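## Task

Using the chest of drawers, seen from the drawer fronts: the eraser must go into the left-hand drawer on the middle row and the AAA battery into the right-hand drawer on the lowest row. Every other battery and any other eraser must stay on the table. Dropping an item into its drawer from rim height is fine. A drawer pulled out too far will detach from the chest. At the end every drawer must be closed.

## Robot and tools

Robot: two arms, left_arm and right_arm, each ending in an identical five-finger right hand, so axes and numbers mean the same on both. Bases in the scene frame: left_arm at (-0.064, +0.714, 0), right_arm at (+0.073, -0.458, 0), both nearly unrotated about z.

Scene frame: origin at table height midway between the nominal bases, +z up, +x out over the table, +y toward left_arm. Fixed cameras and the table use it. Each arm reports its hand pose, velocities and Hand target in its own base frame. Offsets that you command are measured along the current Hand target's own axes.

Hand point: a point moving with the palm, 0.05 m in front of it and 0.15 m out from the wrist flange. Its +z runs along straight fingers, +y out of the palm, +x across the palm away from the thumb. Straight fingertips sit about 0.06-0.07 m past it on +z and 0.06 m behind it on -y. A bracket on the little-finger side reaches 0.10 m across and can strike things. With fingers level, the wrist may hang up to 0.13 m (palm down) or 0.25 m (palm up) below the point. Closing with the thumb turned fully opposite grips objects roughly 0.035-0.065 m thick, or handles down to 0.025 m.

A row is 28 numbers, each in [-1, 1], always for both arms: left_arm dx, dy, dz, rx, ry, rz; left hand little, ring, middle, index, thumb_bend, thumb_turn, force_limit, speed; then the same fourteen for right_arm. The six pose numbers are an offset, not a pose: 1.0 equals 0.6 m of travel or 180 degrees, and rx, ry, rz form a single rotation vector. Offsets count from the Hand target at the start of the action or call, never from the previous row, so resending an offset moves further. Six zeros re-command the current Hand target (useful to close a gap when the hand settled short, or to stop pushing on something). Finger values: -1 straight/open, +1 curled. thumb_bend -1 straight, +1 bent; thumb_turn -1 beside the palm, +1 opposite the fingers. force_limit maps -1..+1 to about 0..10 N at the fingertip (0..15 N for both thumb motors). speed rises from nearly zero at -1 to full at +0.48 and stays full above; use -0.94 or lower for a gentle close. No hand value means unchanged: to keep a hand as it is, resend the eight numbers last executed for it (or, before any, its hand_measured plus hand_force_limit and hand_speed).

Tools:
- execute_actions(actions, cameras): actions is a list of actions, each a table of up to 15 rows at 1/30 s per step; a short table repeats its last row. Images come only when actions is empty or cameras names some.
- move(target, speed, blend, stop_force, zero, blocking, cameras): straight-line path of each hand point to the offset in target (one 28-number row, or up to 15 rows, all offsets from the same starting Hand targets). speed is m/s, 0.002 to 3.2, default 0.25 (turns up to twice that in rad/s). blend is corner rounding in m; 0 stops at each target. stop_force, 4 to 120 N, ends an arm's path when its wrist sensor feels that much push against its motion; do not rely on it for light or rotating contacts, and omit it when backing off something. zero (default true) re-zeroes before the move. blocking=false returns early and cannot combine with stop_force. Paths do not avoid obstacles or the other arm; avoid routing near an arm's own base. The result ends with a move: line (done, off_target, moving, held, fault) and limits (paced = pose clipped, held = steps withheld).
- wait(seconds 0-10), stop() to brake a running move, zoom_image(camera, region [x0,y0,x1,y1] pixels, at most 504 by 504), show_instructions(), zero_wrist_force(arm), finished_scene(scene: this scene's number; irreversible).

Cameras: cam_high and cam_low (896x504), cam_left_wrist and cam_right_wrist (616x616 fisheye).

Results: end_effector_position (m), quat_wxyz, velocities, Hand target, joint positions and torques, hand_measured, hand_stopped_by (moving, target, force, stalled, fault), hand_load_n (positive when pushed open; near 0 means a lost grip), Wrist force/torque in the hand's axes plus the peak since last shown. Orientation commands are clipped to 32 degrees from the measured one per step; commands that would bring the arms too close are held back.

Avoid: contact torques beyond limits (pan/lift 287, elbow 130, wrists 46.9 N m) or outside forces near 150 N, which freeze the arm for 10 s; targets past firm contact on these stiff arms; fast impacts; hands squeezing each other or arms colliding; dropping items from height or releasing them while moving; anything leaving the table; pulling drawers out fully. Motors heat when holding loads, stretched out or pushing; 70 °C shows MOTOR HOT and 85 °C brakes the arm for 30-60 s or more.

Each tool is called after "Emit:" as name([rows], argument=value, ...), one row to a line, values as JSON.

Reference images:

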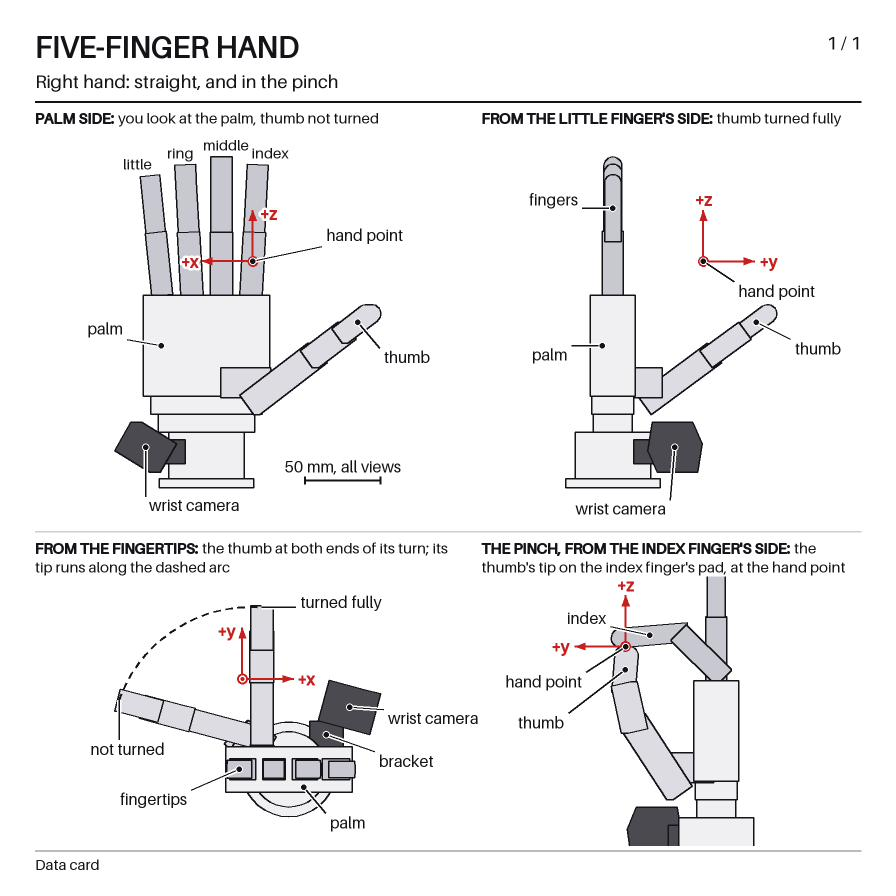

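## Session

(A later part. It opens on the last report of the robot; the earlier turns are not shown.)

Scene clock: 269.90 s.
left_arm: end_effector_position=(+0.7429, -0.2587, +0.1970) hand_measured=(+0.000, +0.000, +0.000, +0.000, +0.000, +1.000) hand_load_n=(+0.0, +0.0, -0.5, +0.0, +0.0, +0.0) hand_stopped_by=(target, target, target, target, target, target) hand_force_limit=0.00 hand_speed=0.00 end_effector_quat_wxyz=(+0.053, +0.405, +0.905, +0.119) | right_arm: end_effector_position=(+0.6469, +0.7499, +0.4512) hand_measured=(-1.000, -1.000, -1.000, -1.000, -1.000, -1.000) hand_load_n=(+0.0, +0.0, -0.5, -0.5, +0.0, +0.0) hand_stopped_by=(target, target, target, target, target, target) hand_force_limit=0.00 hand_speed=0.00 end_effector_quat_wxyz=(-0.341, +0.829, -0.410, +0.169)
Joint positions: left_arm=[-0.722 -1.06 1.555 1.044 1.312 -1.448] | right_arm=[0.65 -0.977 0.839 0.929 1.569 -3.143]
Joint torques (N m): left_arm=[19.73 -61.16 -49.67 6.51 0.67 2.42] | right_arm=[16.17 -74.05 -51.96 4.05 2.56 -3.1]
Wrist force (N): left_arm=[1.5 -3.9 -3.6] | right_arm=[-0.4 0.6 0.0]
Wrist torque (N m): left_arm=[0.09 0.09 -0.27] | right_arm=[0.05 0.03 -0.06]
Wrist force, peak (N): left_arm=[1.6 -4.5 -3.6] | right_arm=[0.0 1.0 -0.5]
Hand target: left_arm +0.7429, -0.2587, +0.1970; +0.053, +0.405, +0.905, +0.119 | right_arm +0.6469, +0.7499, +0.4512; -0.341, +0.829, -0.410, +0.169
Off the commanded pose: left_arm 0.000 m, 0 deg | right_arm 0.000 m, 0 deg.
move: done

Emit:
wait(seconds=0.1, cameras=["cam_left_wrist", "cam_right_wrist", "cam_high"])

Emit:
zoom_image(camera="cam_left_wrist", region=[260, 120, 620, 530])

Emit:
zoom_image(camera="cam_right_wrist", region=[290, 190, 490, 390])

Scene clock: 271.43 s.
left_arm: end_effector_position=(+0.7429, -0.2587, +0.1970) hand_measured=(+0.000, +0.000, +0.000, +0.000, +0.000, +1.000) hand_load_n=(+0.0, +0.0, -1.0, +0.0, +0.0, +0.0) hand_stopped_by=(target, target, target, target, target, target) hand_force_limit=0.00 hand_speed=0.00 end_effector_quat_wxyz=(+0.053, +0.405, +0.905, +0.119) | right_arm: end_effector_position=(+0.6469, +0.7499, +0.4512) hand_measured=(-1.000, -1.000, -1.000, -1.000, -1.000, -1.000) hand_load_n=(+0.0, +0.0, +0.0, -0.5, +0.0, -0.5) hand_stopped_by=(target, target, target, target, target, target) hand_force_limit=0.00 hand_speed=0.00 end_effector_quat_wxyz=(-0.341, +0.829, -0.410, +0.169)
Joint positions: left_arm=[-0.722 -1.06 1.555 1.044 1.312 -1.448] | right_arm=[0.65 -0.977 0.839 0.929 1.569 -3.143]
Joint torques (N m): left_arm=[19.96 -61.69 -49.17 4.87 -0.25 2.45] | right_arm=[14.79 -74.92 -51.92 3.95 2.29 -3.49]
Wrist force (N): left_arm=[1.2 -4.2 -3.7] | right_arm=[0.0 1.0 0.0]
Wrist torque (N m): left_arm=[0.05 0.13 -0.30] | right_arm=[0.10 -0.04 -0.02]
Wrist force, peak (N): left_arm=[1.4 -4.5 -3.7] | right_arm=[-0.2 1.0 0.0]
Hand target: left_arm +0.7429, -0.2587, +0.1970; +0.053, +0.405, +0.905, +0.119 | right_arm +0.6469, +0.7499, +0.4512; -0.341, +0.829, -0.410, +0.169
Off the commanded pose: left_arm 0.000 m, 0 deg | right_arm 0.000 m, 0 deg.
wait: 0.10 s; at rest from the start
Images, in order (width x height): cam_high 896x504, cam_left_wrist 616x616, cam_right_wrist 616x616.

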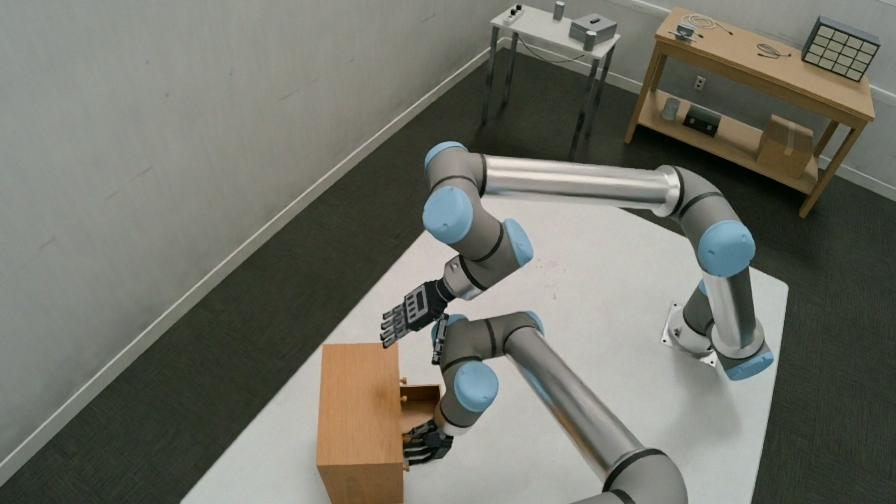

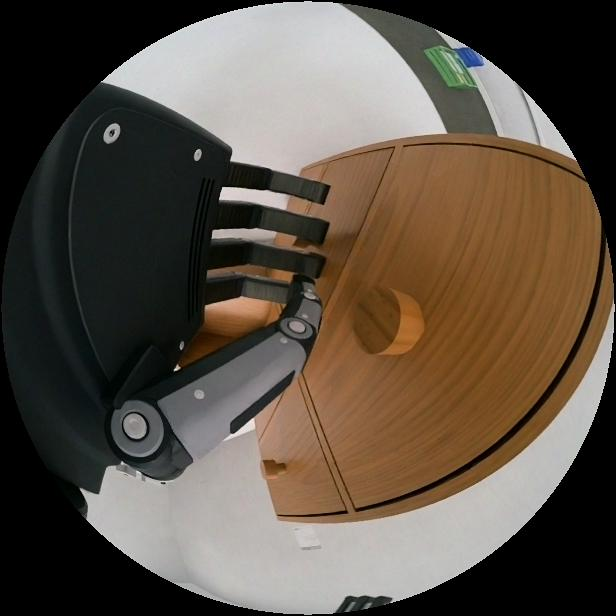

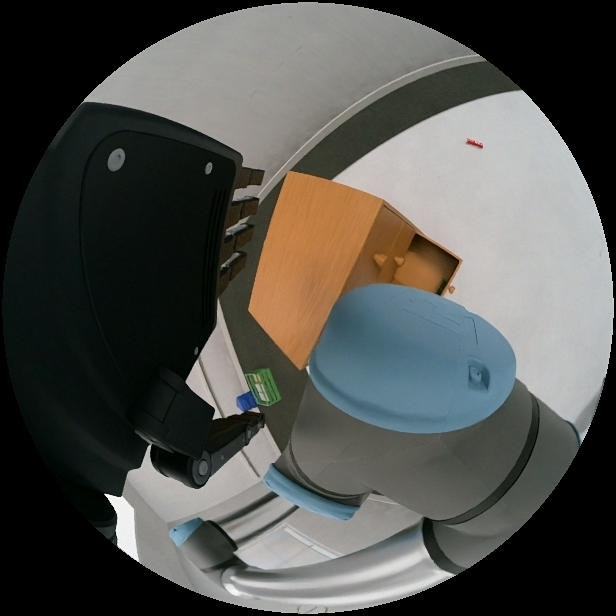

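Invalid region (260, 120, 620, 530): it reaches outside that camera's 616x616 image.

Scaled by 2.520 from the camera's 616x616 image, which has a finer 880x880 frame.

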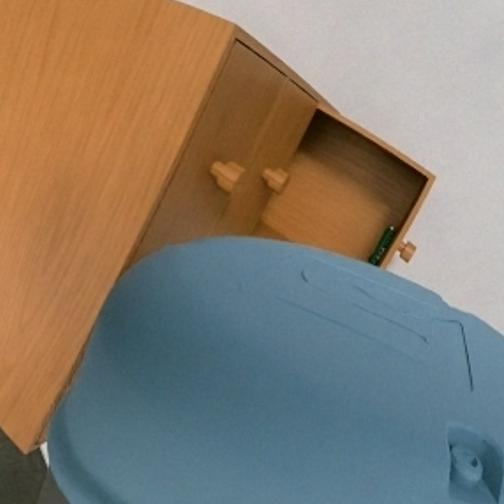

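Emit:
move(target=[0,-0.161,-0.0431,0,0,0, 0,0,0,0,0,1,0,0, 0,0,0,0,0,0, -1,-1,-1,-1,-1,-1,0.0,0], speed=0.12, cameras=["cam_left_wrist", "cam_right_wrist", "cam_high"])

Emit:
zoom_image(camera="cam_left_wrist", region=[280, 140, 600, 500])

Emit:
zoom_image(camera="cam_high", region=[360, 350, 480, 500])

Scene clock: 274.80 s.
left_arm: end_effector_position=(+0.6684, -0.3253, +0.1971) hand_measured=(+0.000, +0.000, +0.000, +0.000, +0.000, +1.000) hand_load_n=(+0.0, +0.0, +0.0, +0.0, -0.5, -0.5) hand_stopped_by=(target, target, target, target, target, target) hand_force_limit=0.00 hand_speed=0.00 end_effector_quat_wxyz=(+0.053, +0.405, +0.905, +0.119) | right_arm: end_effector_position=(+0.6469, +0.7499, +0.4512) hand_measured=(-1.000, -1.000, -1.000, -1.000, -1.000, -1.000) hand_load_n=(+0.0, +0.0, +0.0, +0.0, +0.0, +0.0) hand_stopped_by=(target, target, target, target, target, target) hand_force_limit=0.00 hand_speed=0.00 end_effector_quat_wxyz=(-0.341, +0.829, -0.410, +0.169)
Joint positions: left_arm=[-0.872 -1.099 1.627 1.051 1.31 -1.603] | right_arm=[0.65 -0.977 0.839 0.929 1.569 -3.143]
Joint torques (N m): left_arm=[-15.53 -75.8 -26.72 7.84 -1.7 -3.13] | right_arm=[16.91 -76.88 -52 3.83 2.15 -3.58]
Wrist force (N): left_arm=[0.3 -0.1 -1.3] | right_arm=[-0.2 0.4 -0.1]
Wrist torque (N m): left_arm=[0.13 0.05 -0.04] | right_arm=[0.02 0.00 -0.05]
Wrist force, peak (N): left_arm=[1.5 -4.5 -3.5] | right_arm=[-0.2 1.2 0.0]
Hand target: left_arm +0.6684, -0.3254, +0.1971; +0.053, +0.405, +0.905, +0.119 | right_arm +0.6469, +0.7499, +0.4512; -0.341, +0.829, -0.410, +0.169
Off the commanded pose: left_arm 0.000 m, 0 deg | right_arm 0.000 m, 0 deg.
move: done
Images, in order (width x height): cam_high 896x504, cam_left_wrist 616x616, cam_right_wrist 616x616.

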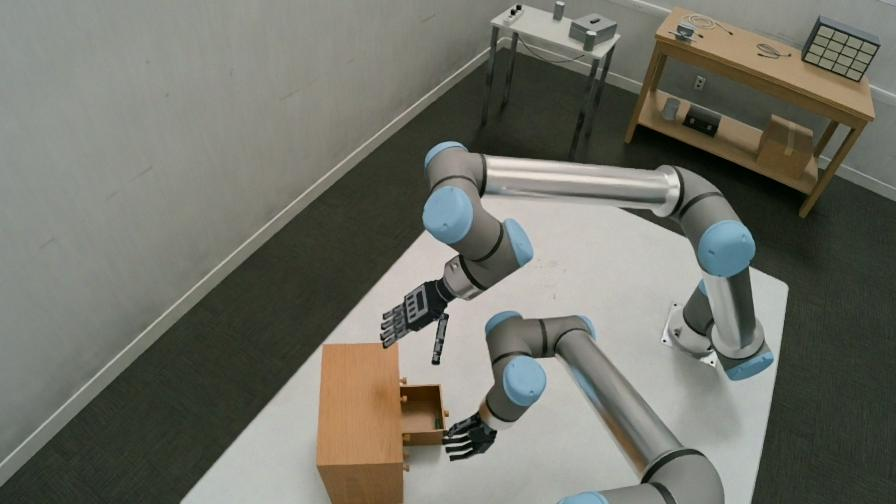

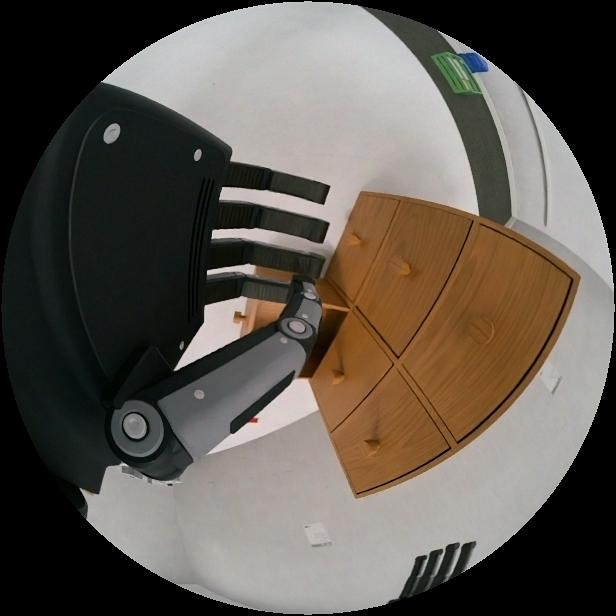

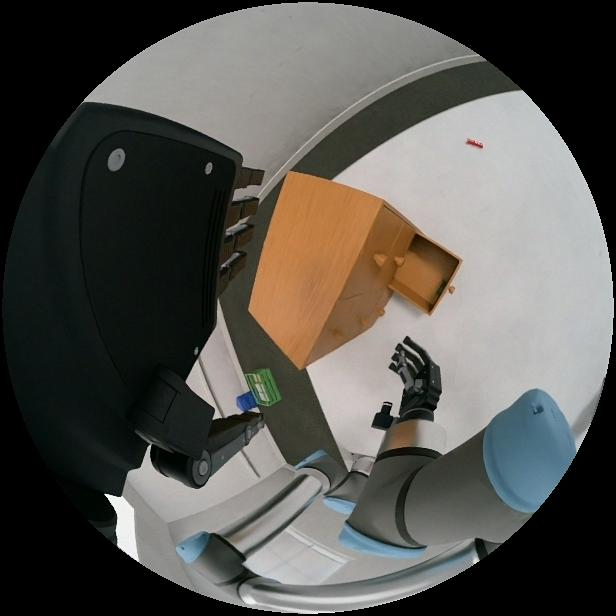

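Scaled by 1.400 from the camera's 616x616 image, which has a finer 880x880 frame.

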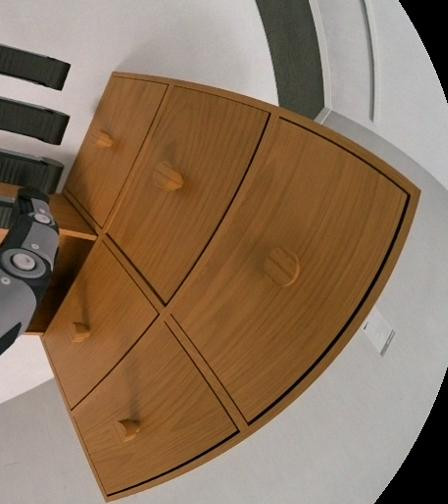

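Scaled by 3.360 from the camera's 896x504 image, which has a finer 1280x720 frame.

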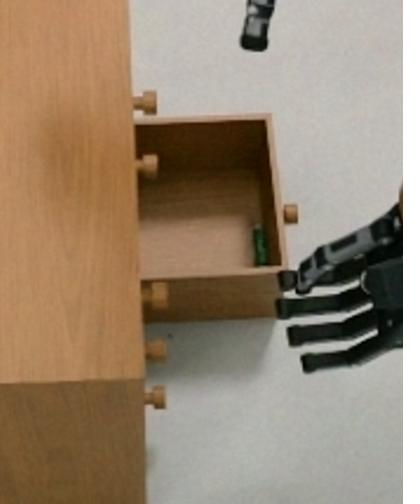

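Emit:
move([
  [-0.2502,-0.1173,-0.0315,0,0,0, 0,0,0,0,0,1,0,0, 0,0,0,0,0,0, -1,-1,-1,-1,-1,-1,0.0,0],
  [-0.2502,-0.1587,0.1230,0,0,0, 0,0,0,0,0,1,0,0, 0,0,0,0,0,0, -1,-1,-1,-1,-1,-1,0.0,0],
], speed=0.2, blend=[0.02,0], cameras=["cam_left_wrist"])

Scene clock: 278.57 s.
left_arm: end_effector_position=(+0.7141, -0.4860, +0.1013) hand_measured=(+0.000, +0.000, +0.000, +0.000, +0.000, +1.000) hand_load_n=(+0.0, +0.0, -0.5, +0.0, +0.0, +0.0) hand_stopped_by=(target, target, target, target, target, target) hand_force_limit=0.00 hand_speed=0.00 end_effector_quat_wxyz=(+0.053, +0.405, +0.905, +0.119) | right_arm: end_effector_position=(+0.6469, +0.7499, +0.4512) hand_measured=(-1.000, -1.000, -1.000, -1.000, -1.000, -1.000) hand_load_n=(+0.0, +0.0, +0.0, +0.0, +0.0, +0.0) hand_stopped_by=(target, target, target, target, target, target) hand_force_limit=0.00 hand_speed=0.00 end_effector_quat_wxyz=(-0.341, +0.829, -0.410, +0.169)
Joint positions: left_arm=[-0.957 -0.819 1.346 1.074 1.312 -1.691] | right_arm=[0.65 -0.977 0.839 0.929 1.569 -3.143]
Joint torques (N m): left_arm=[6.03 -77.84 -25.54 0.48 -1.64 1.72] | right_arm=[16.16 -75.98 -51.32 3.64 1.99 -3.39]
Wrist force (N): left_arm=[0.4 -0.4 -1.0] | right_arm=[-0.3 0.6 -0.3]
Wrist torque (N m): left_arm=[0.04 0.04 -0.04] | right_arm=[0.06 0.02 -0.05]
Wrist force, peak (N): left_arm=[-0.6 -0.2 -2.4] | right_arm=[0.1 1.0 -0.5]
Hand target: left_arm +0.7142, -0.4859, +0.1012; +0.053, +0.405, +0.905, +0.119 | right_arm +0.6469, +0.7499, +0.4512; -0.341, +0.829, -0.410, +0.169
Off the commanded pose: left_arm 0.000 m, 0 deg | right_arm 0.000 m, 0 deg.
move: done
Images, in order (width x height): cam_left_wrist 616x616.

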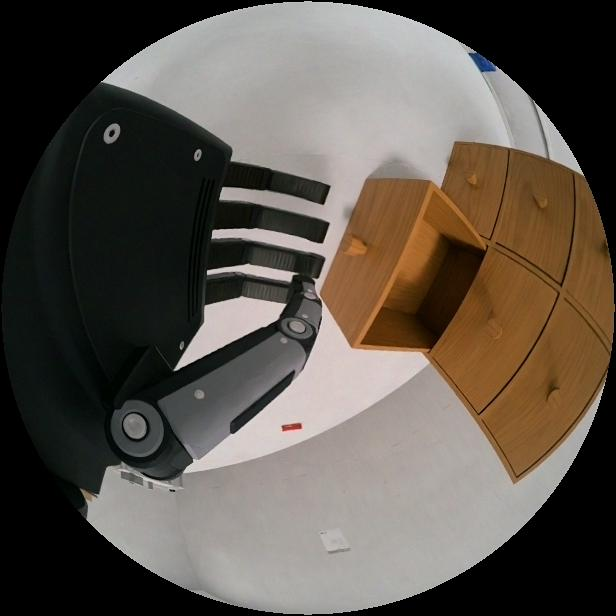

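Emit:
move(target=[0,0.2576,0.0690,0,0,0, 0,0,0,0,0,1,0,0, 0,0,0,0,0,0, -1,-1,-1,-1,-1,-1,0.0,0], speed=0.06, stop_force=8, cameras=["cam_left_wrist","cam_right_wrist","cam_high"])

Emit:
zoom_image(camera="cam_high", region=[360, 350, 480, 500])

Emit:
zoom_image(camera="cam_left_wrist", region=[200, 120, 440, 360])

Emit:
zoom_image(camera="cam_right_wrist", region=[290, 190, 490, 390])

Scene clock: 283.60 s.
left_arm: end_effector_position=(+0.8334, -0.3792, +0.1011) hand_measured=(+0.000, +0.000, +0.000, +0.000, +0.000, +1.000) hand_load_n=(+0.0, +0.0, +0.0, +0.0, -0.5, +0.0) hand_stopped_by=(target, target, target, target, target, target) hand_force_limit=0.00 hand_speed=0.00 end_effector_quat_wxyz=(+0.053, +0.405, +0.905, +0.119) | right_arm: end_effector_position=(+0.6469, +0.7499, +0.4512) hand_measured=(-1.000, -1.000, -1.000, -1.000, -1.000, -1.000) hand_load_n=(+0.0, +0.0, +0.0, +0.0, +0.0, +0.0) hand_stopped_by=(target, target, target, target, target, target) hand_force_limit=0.00 hand_speed=0.00 end_effector_quat_wxyz=(-0.341, +0.829, -0.410, +0.169)
Joint positions: left_arm=[-0.759 -0.776 1.256 1.069 1.311 -1.486] | right_arm=[0.65 -0.977 0.839 0.929 1.569 -3.143]
Joint torques (N m): left_arm=[18.58 -81.04 -47.72 8.08 1.59 2.43] | right_arm=[15.44 -76.8 -51.55 3.79 2.16 -3.31]
Wrist force (N): left_arm=[-0.2 -1.6 -1.1] | right_arm=[-0.2 0.9 0.0]
Wrist torque (N m): left_arm=[0.06 0.00 -0.18] | right_arm=[0.09 -0.01 -0.03]
Wrist force, peak (N): left_arm=[0.1 -2.2 -3.0] | right_arm=[-0.3 1.0 -0.5]
Hand target: left_arm +0.8334, -0.3792, +0.1011; +0.053, +0.405, +0.905, +0.119 | right_arm +0.6469, +0.7499, +0.4512; -0.341, +0.829, -0.410, +0.169
Off the commanded pose: left_arm 0.000 m, 0 deg | right_arm 0.000 m, 0 deg.
move: done
Images, in order (width x height): cam_high 896x504, cam_left_wrist 616x616, cam_right_wrist 616x616.

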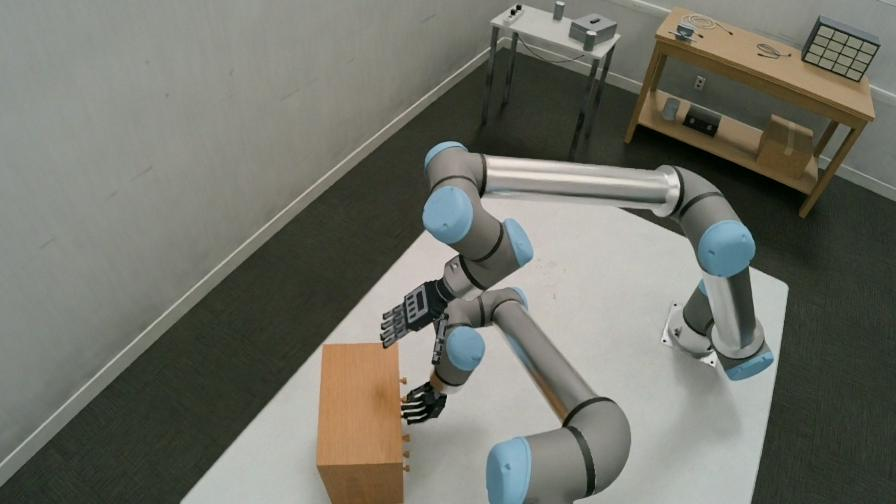

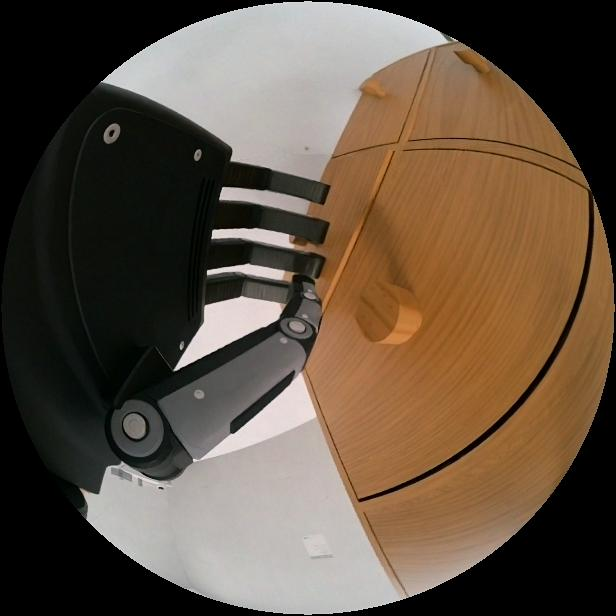

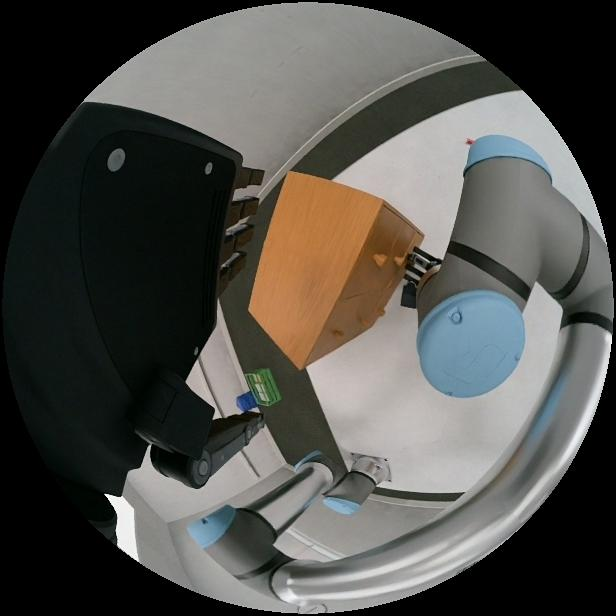

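Scaled by 3.360 from the camera's 896x504 image, which has a finer 1280x720 frame.

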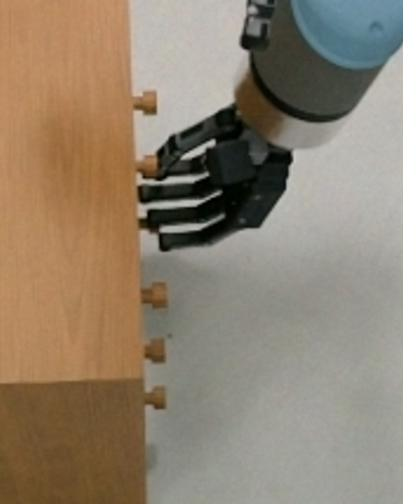

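Scaled by 2.100 from the camera's 616x616 image, which has a finer 880x880 frame.

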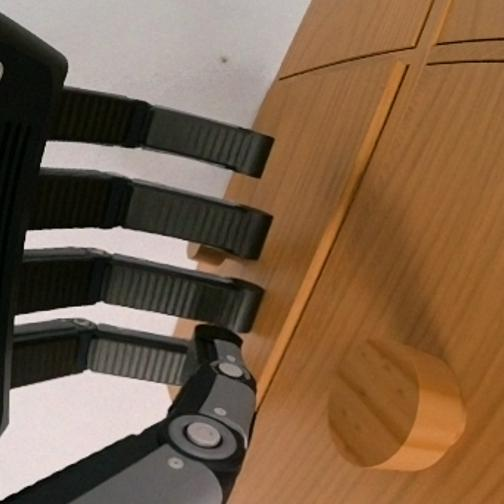

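Scaled by 2.520 from the camera's 616x616 image, which has a finer 880x880 frame.

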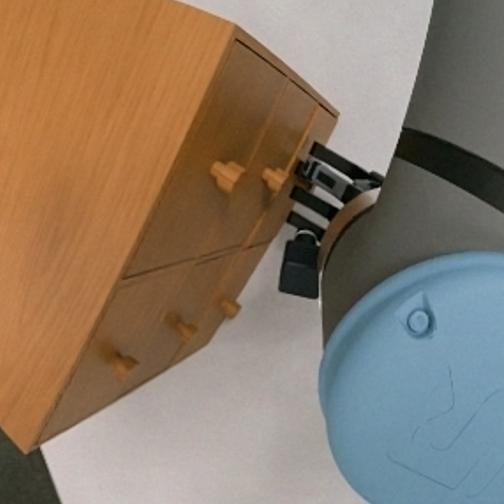

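Emit:
move(target=[0,0.0129,0.0035,0,0,0, 0,0,0,0,0,1,0,0, 0,0,0,0,0,0, -1,-1,-1,-1,-1,-1,0.0,0], speed=0.03, stop_force=7, zero=false, cameras=["cam_left_wrist"])

Emit:
zoom_image(camera="cam_left_wrist", region=[200, 120, 440, 360])

Scene clock: 285.77 s.
left_arm: end_effector_position=(+0.8394, -0.3738, +0.1011) hand_measured=(+0.000, +0.000, +0.000, +0.000, +0.000, +1.000) hand_load_n=(+0.0, +0.5, +0.0, +0.5, +0.0, +0.0) hand_stopped_by=(target, target, target, target, target, target) hand_force_limit=0.00 hand_speed=0.00 end_effector_quat_wxyz=(+0.053, +0.405, +0.905, +0.119) | right_arm: end_effector_position=(+0.6469, +0.7499, +0.4512) hand_measured=(-1.000, -1.000, -1.000, -1.000, -1.000, -1.000) hand_load_n=(+0.0, +0.0, +0.0, +0.0, +0.5, +0.0) hand_stopped_by=(target, target, target, target, target, target) hand_force_limit=0.00 hand_speed=0.00 end_effector_quat_wxyz=(-0.341, +0.829, -0.410, +0.169)
Joint positions: left_arm=[-0.749 -0.773 1.249 1.07 1.311 -1.476] | right_arm=[0.65 -0.977 0.839 0.929 1.569 -3.143]
Joint torques (N m): left_arm=[21.18 -77.51 -48.79 7.86 0.8 2.17] | right_arm=[15.46 -77.49 -51.19 3.51 2.01 -3.27]
Wrist force (N): left_arm=[-1.1 -3.3 -2.2] | right_arm=[-0.4 0.8 0.0]
Wrist torque (N m): left_arm=[0.15 0.07 -0.22] | right_arm=[0.09 0.03 -0.05]
Wrist force, peak (N): left_arm=[-1.5 -5.0 -2.6] | right_arm=[-0.7 1.1 -0.5]
Hand target: left_arm +0.8394, -0.3738, +0.1011; +0.053, +0.405, +0.905, +0.119 | right_arm +0.6469, +0.7499, +0.4512; -0.341, +0.829, -0.410, +0.169
Off the commanded pose: left_arm 0.000 m, 0 deg | right_arm 0.000 m, 0 deg.
move: done
Images, in order (width x height): cam_left_wrist 616x616.

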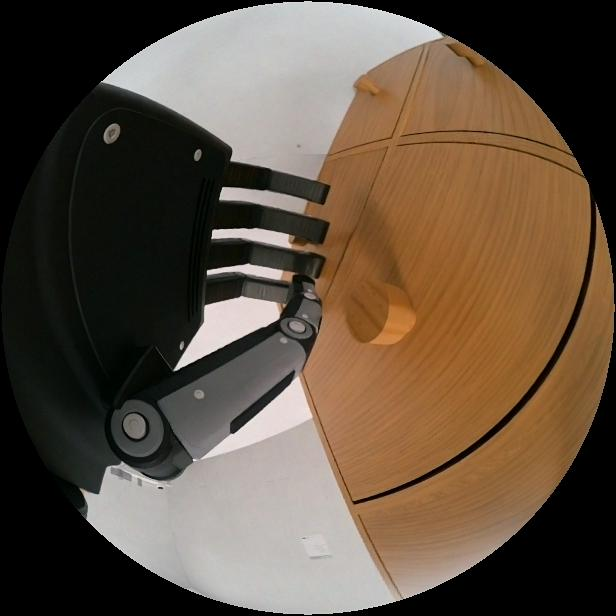

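Scaled by 2.100 from the camera's 616x616 image, which has a finer 880x880 frame.

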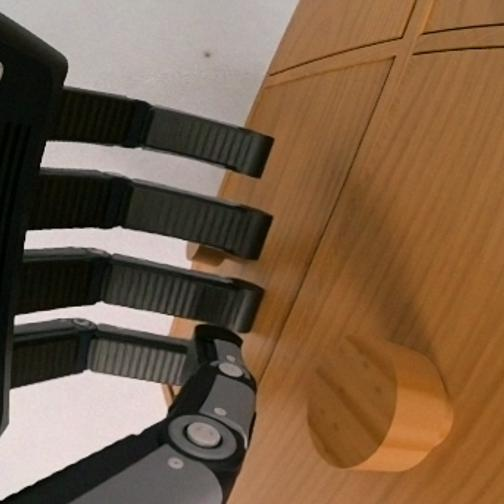

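Emit:
move(target=[0,-0.1127,-0.0302,0,0,0, 0,0,0,0,0,1,0,0, 0,0,0,0,0,0, -1,-1,-1,-1,-1,-1,0.0,0], speed=0.15, cameras=["cam_left_wrist","cam_right_wrist","cam_high"])

Emit:
zoom_image(camera="cam_left_wrist", region=[300, 60, 600, 360])

Scene clock: 288.40 s.
left_arm: end_effector_position=(+0.7873, -0.4205, +0.1012) hand_measured=(+0.000, +0.000, +0.000, +0.000, +0.000, +1.000) hand_load_n=(+0.0, +0.0, +0.0, +0.0, +0.0, +0.0) hand_stopped_by=(target, target, target, target, target, target) hand_force_limit=0.00 hand_speed=0.00 end_effector_quat_wxyz=(+0.053, +0.405, +0.905, +0.119) | right_arm: end_effector_position=(+0.6469, +0.7499, +0.4512) hand_measured=(-1.000, -1.000, -1.000, -1.000, -1.000, -1.000) hand_load_n=(+0.0, +0.0, +0.0, +0.0, +0.0, +0.0) hand_stopped_by=(target, target, target, target, target, target) hand_force_limit=0.00 hand_speed=0.00 end_effector_quat_wxyz=(-0.341, +0.829, -0.410, +0.169)
Joint positions: left_arm=[-0.835 -0.798 1.301 1.066 1.31 -1.565] | right_arm=[0.65 -0.977 0.839 0.929 1.569 -3.143]
Joint torques (N m): left_arm=[-13.84 -99.32 -26.15 0.25 -1.91 -2.31] | right_arm=[14.43 -78.84 -51.96 3.43 2.16 -3.24]
Wrist force (N): left_arm=[0.2 -0.7 -1.0] | right_arm=[-0.3 0.4 -0.1]
Wrist torque (N m): left_arm=[0.04 0.06 -0.08] | right_arm=[0.03 0.01 -0.05]
Wrist force, peak (N): left_arm=[-1.5 -3.8 -2.4] | right_arm=[-0.5 1.0 0.4]
Hand target: left_arm +0.7872, -0.4205, +0.1012; +0.053, +0.405, +0.905, +0.119 | right_arm +0.6469, +0.7499, +0.4512; -0.341, +0.829, -0.410, +0.169
Off the commanded pose: left_arm 0.000 m, 0 deg | right_arm 0.000 m, 0 deg.
move: done
Images, in order (width x height): cam_high 896x504, cam_left_wrist 616x616, cam_right_wrist 616x616.

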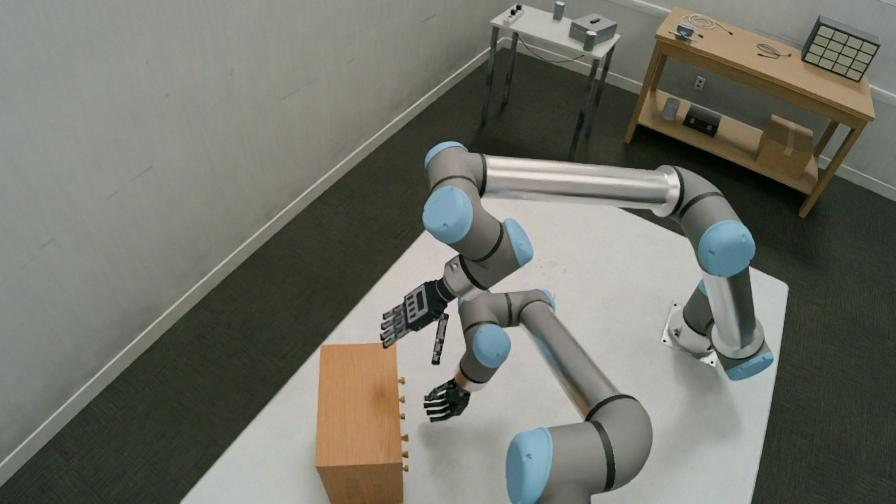

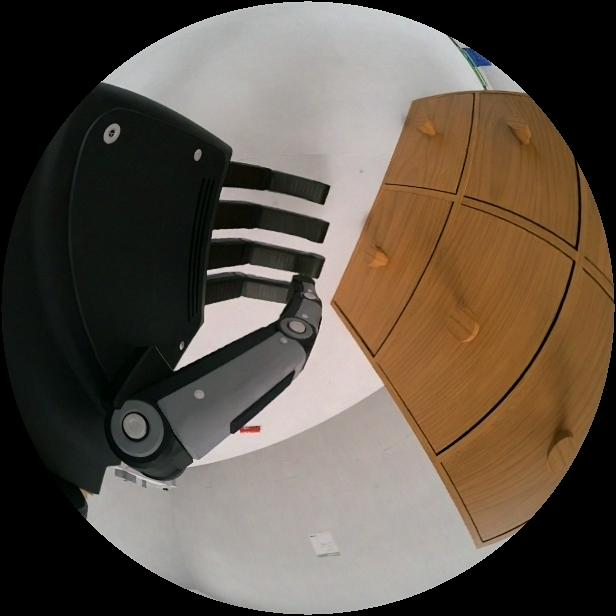

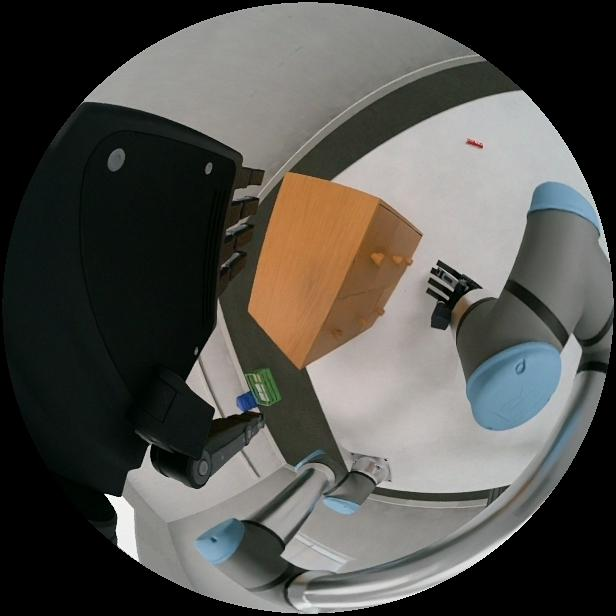

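Scaled by 1.680 from the camera's 616x616 image, which has a finer 880x880 frame.

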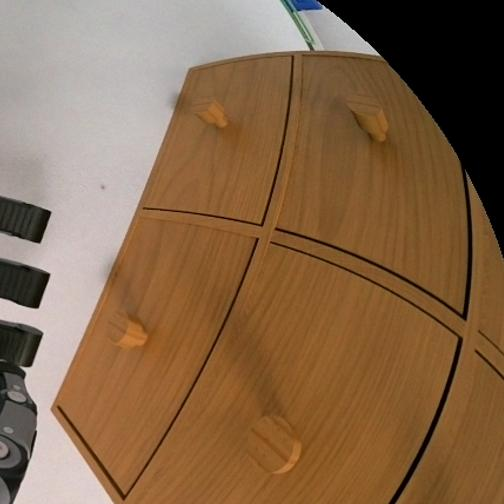

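All the drawers are shut, the eraser and AAA battery are inside, and the AA battery is still on the table.

Emit:
finished_scene(scene=2)

The scene is finished: the task was done.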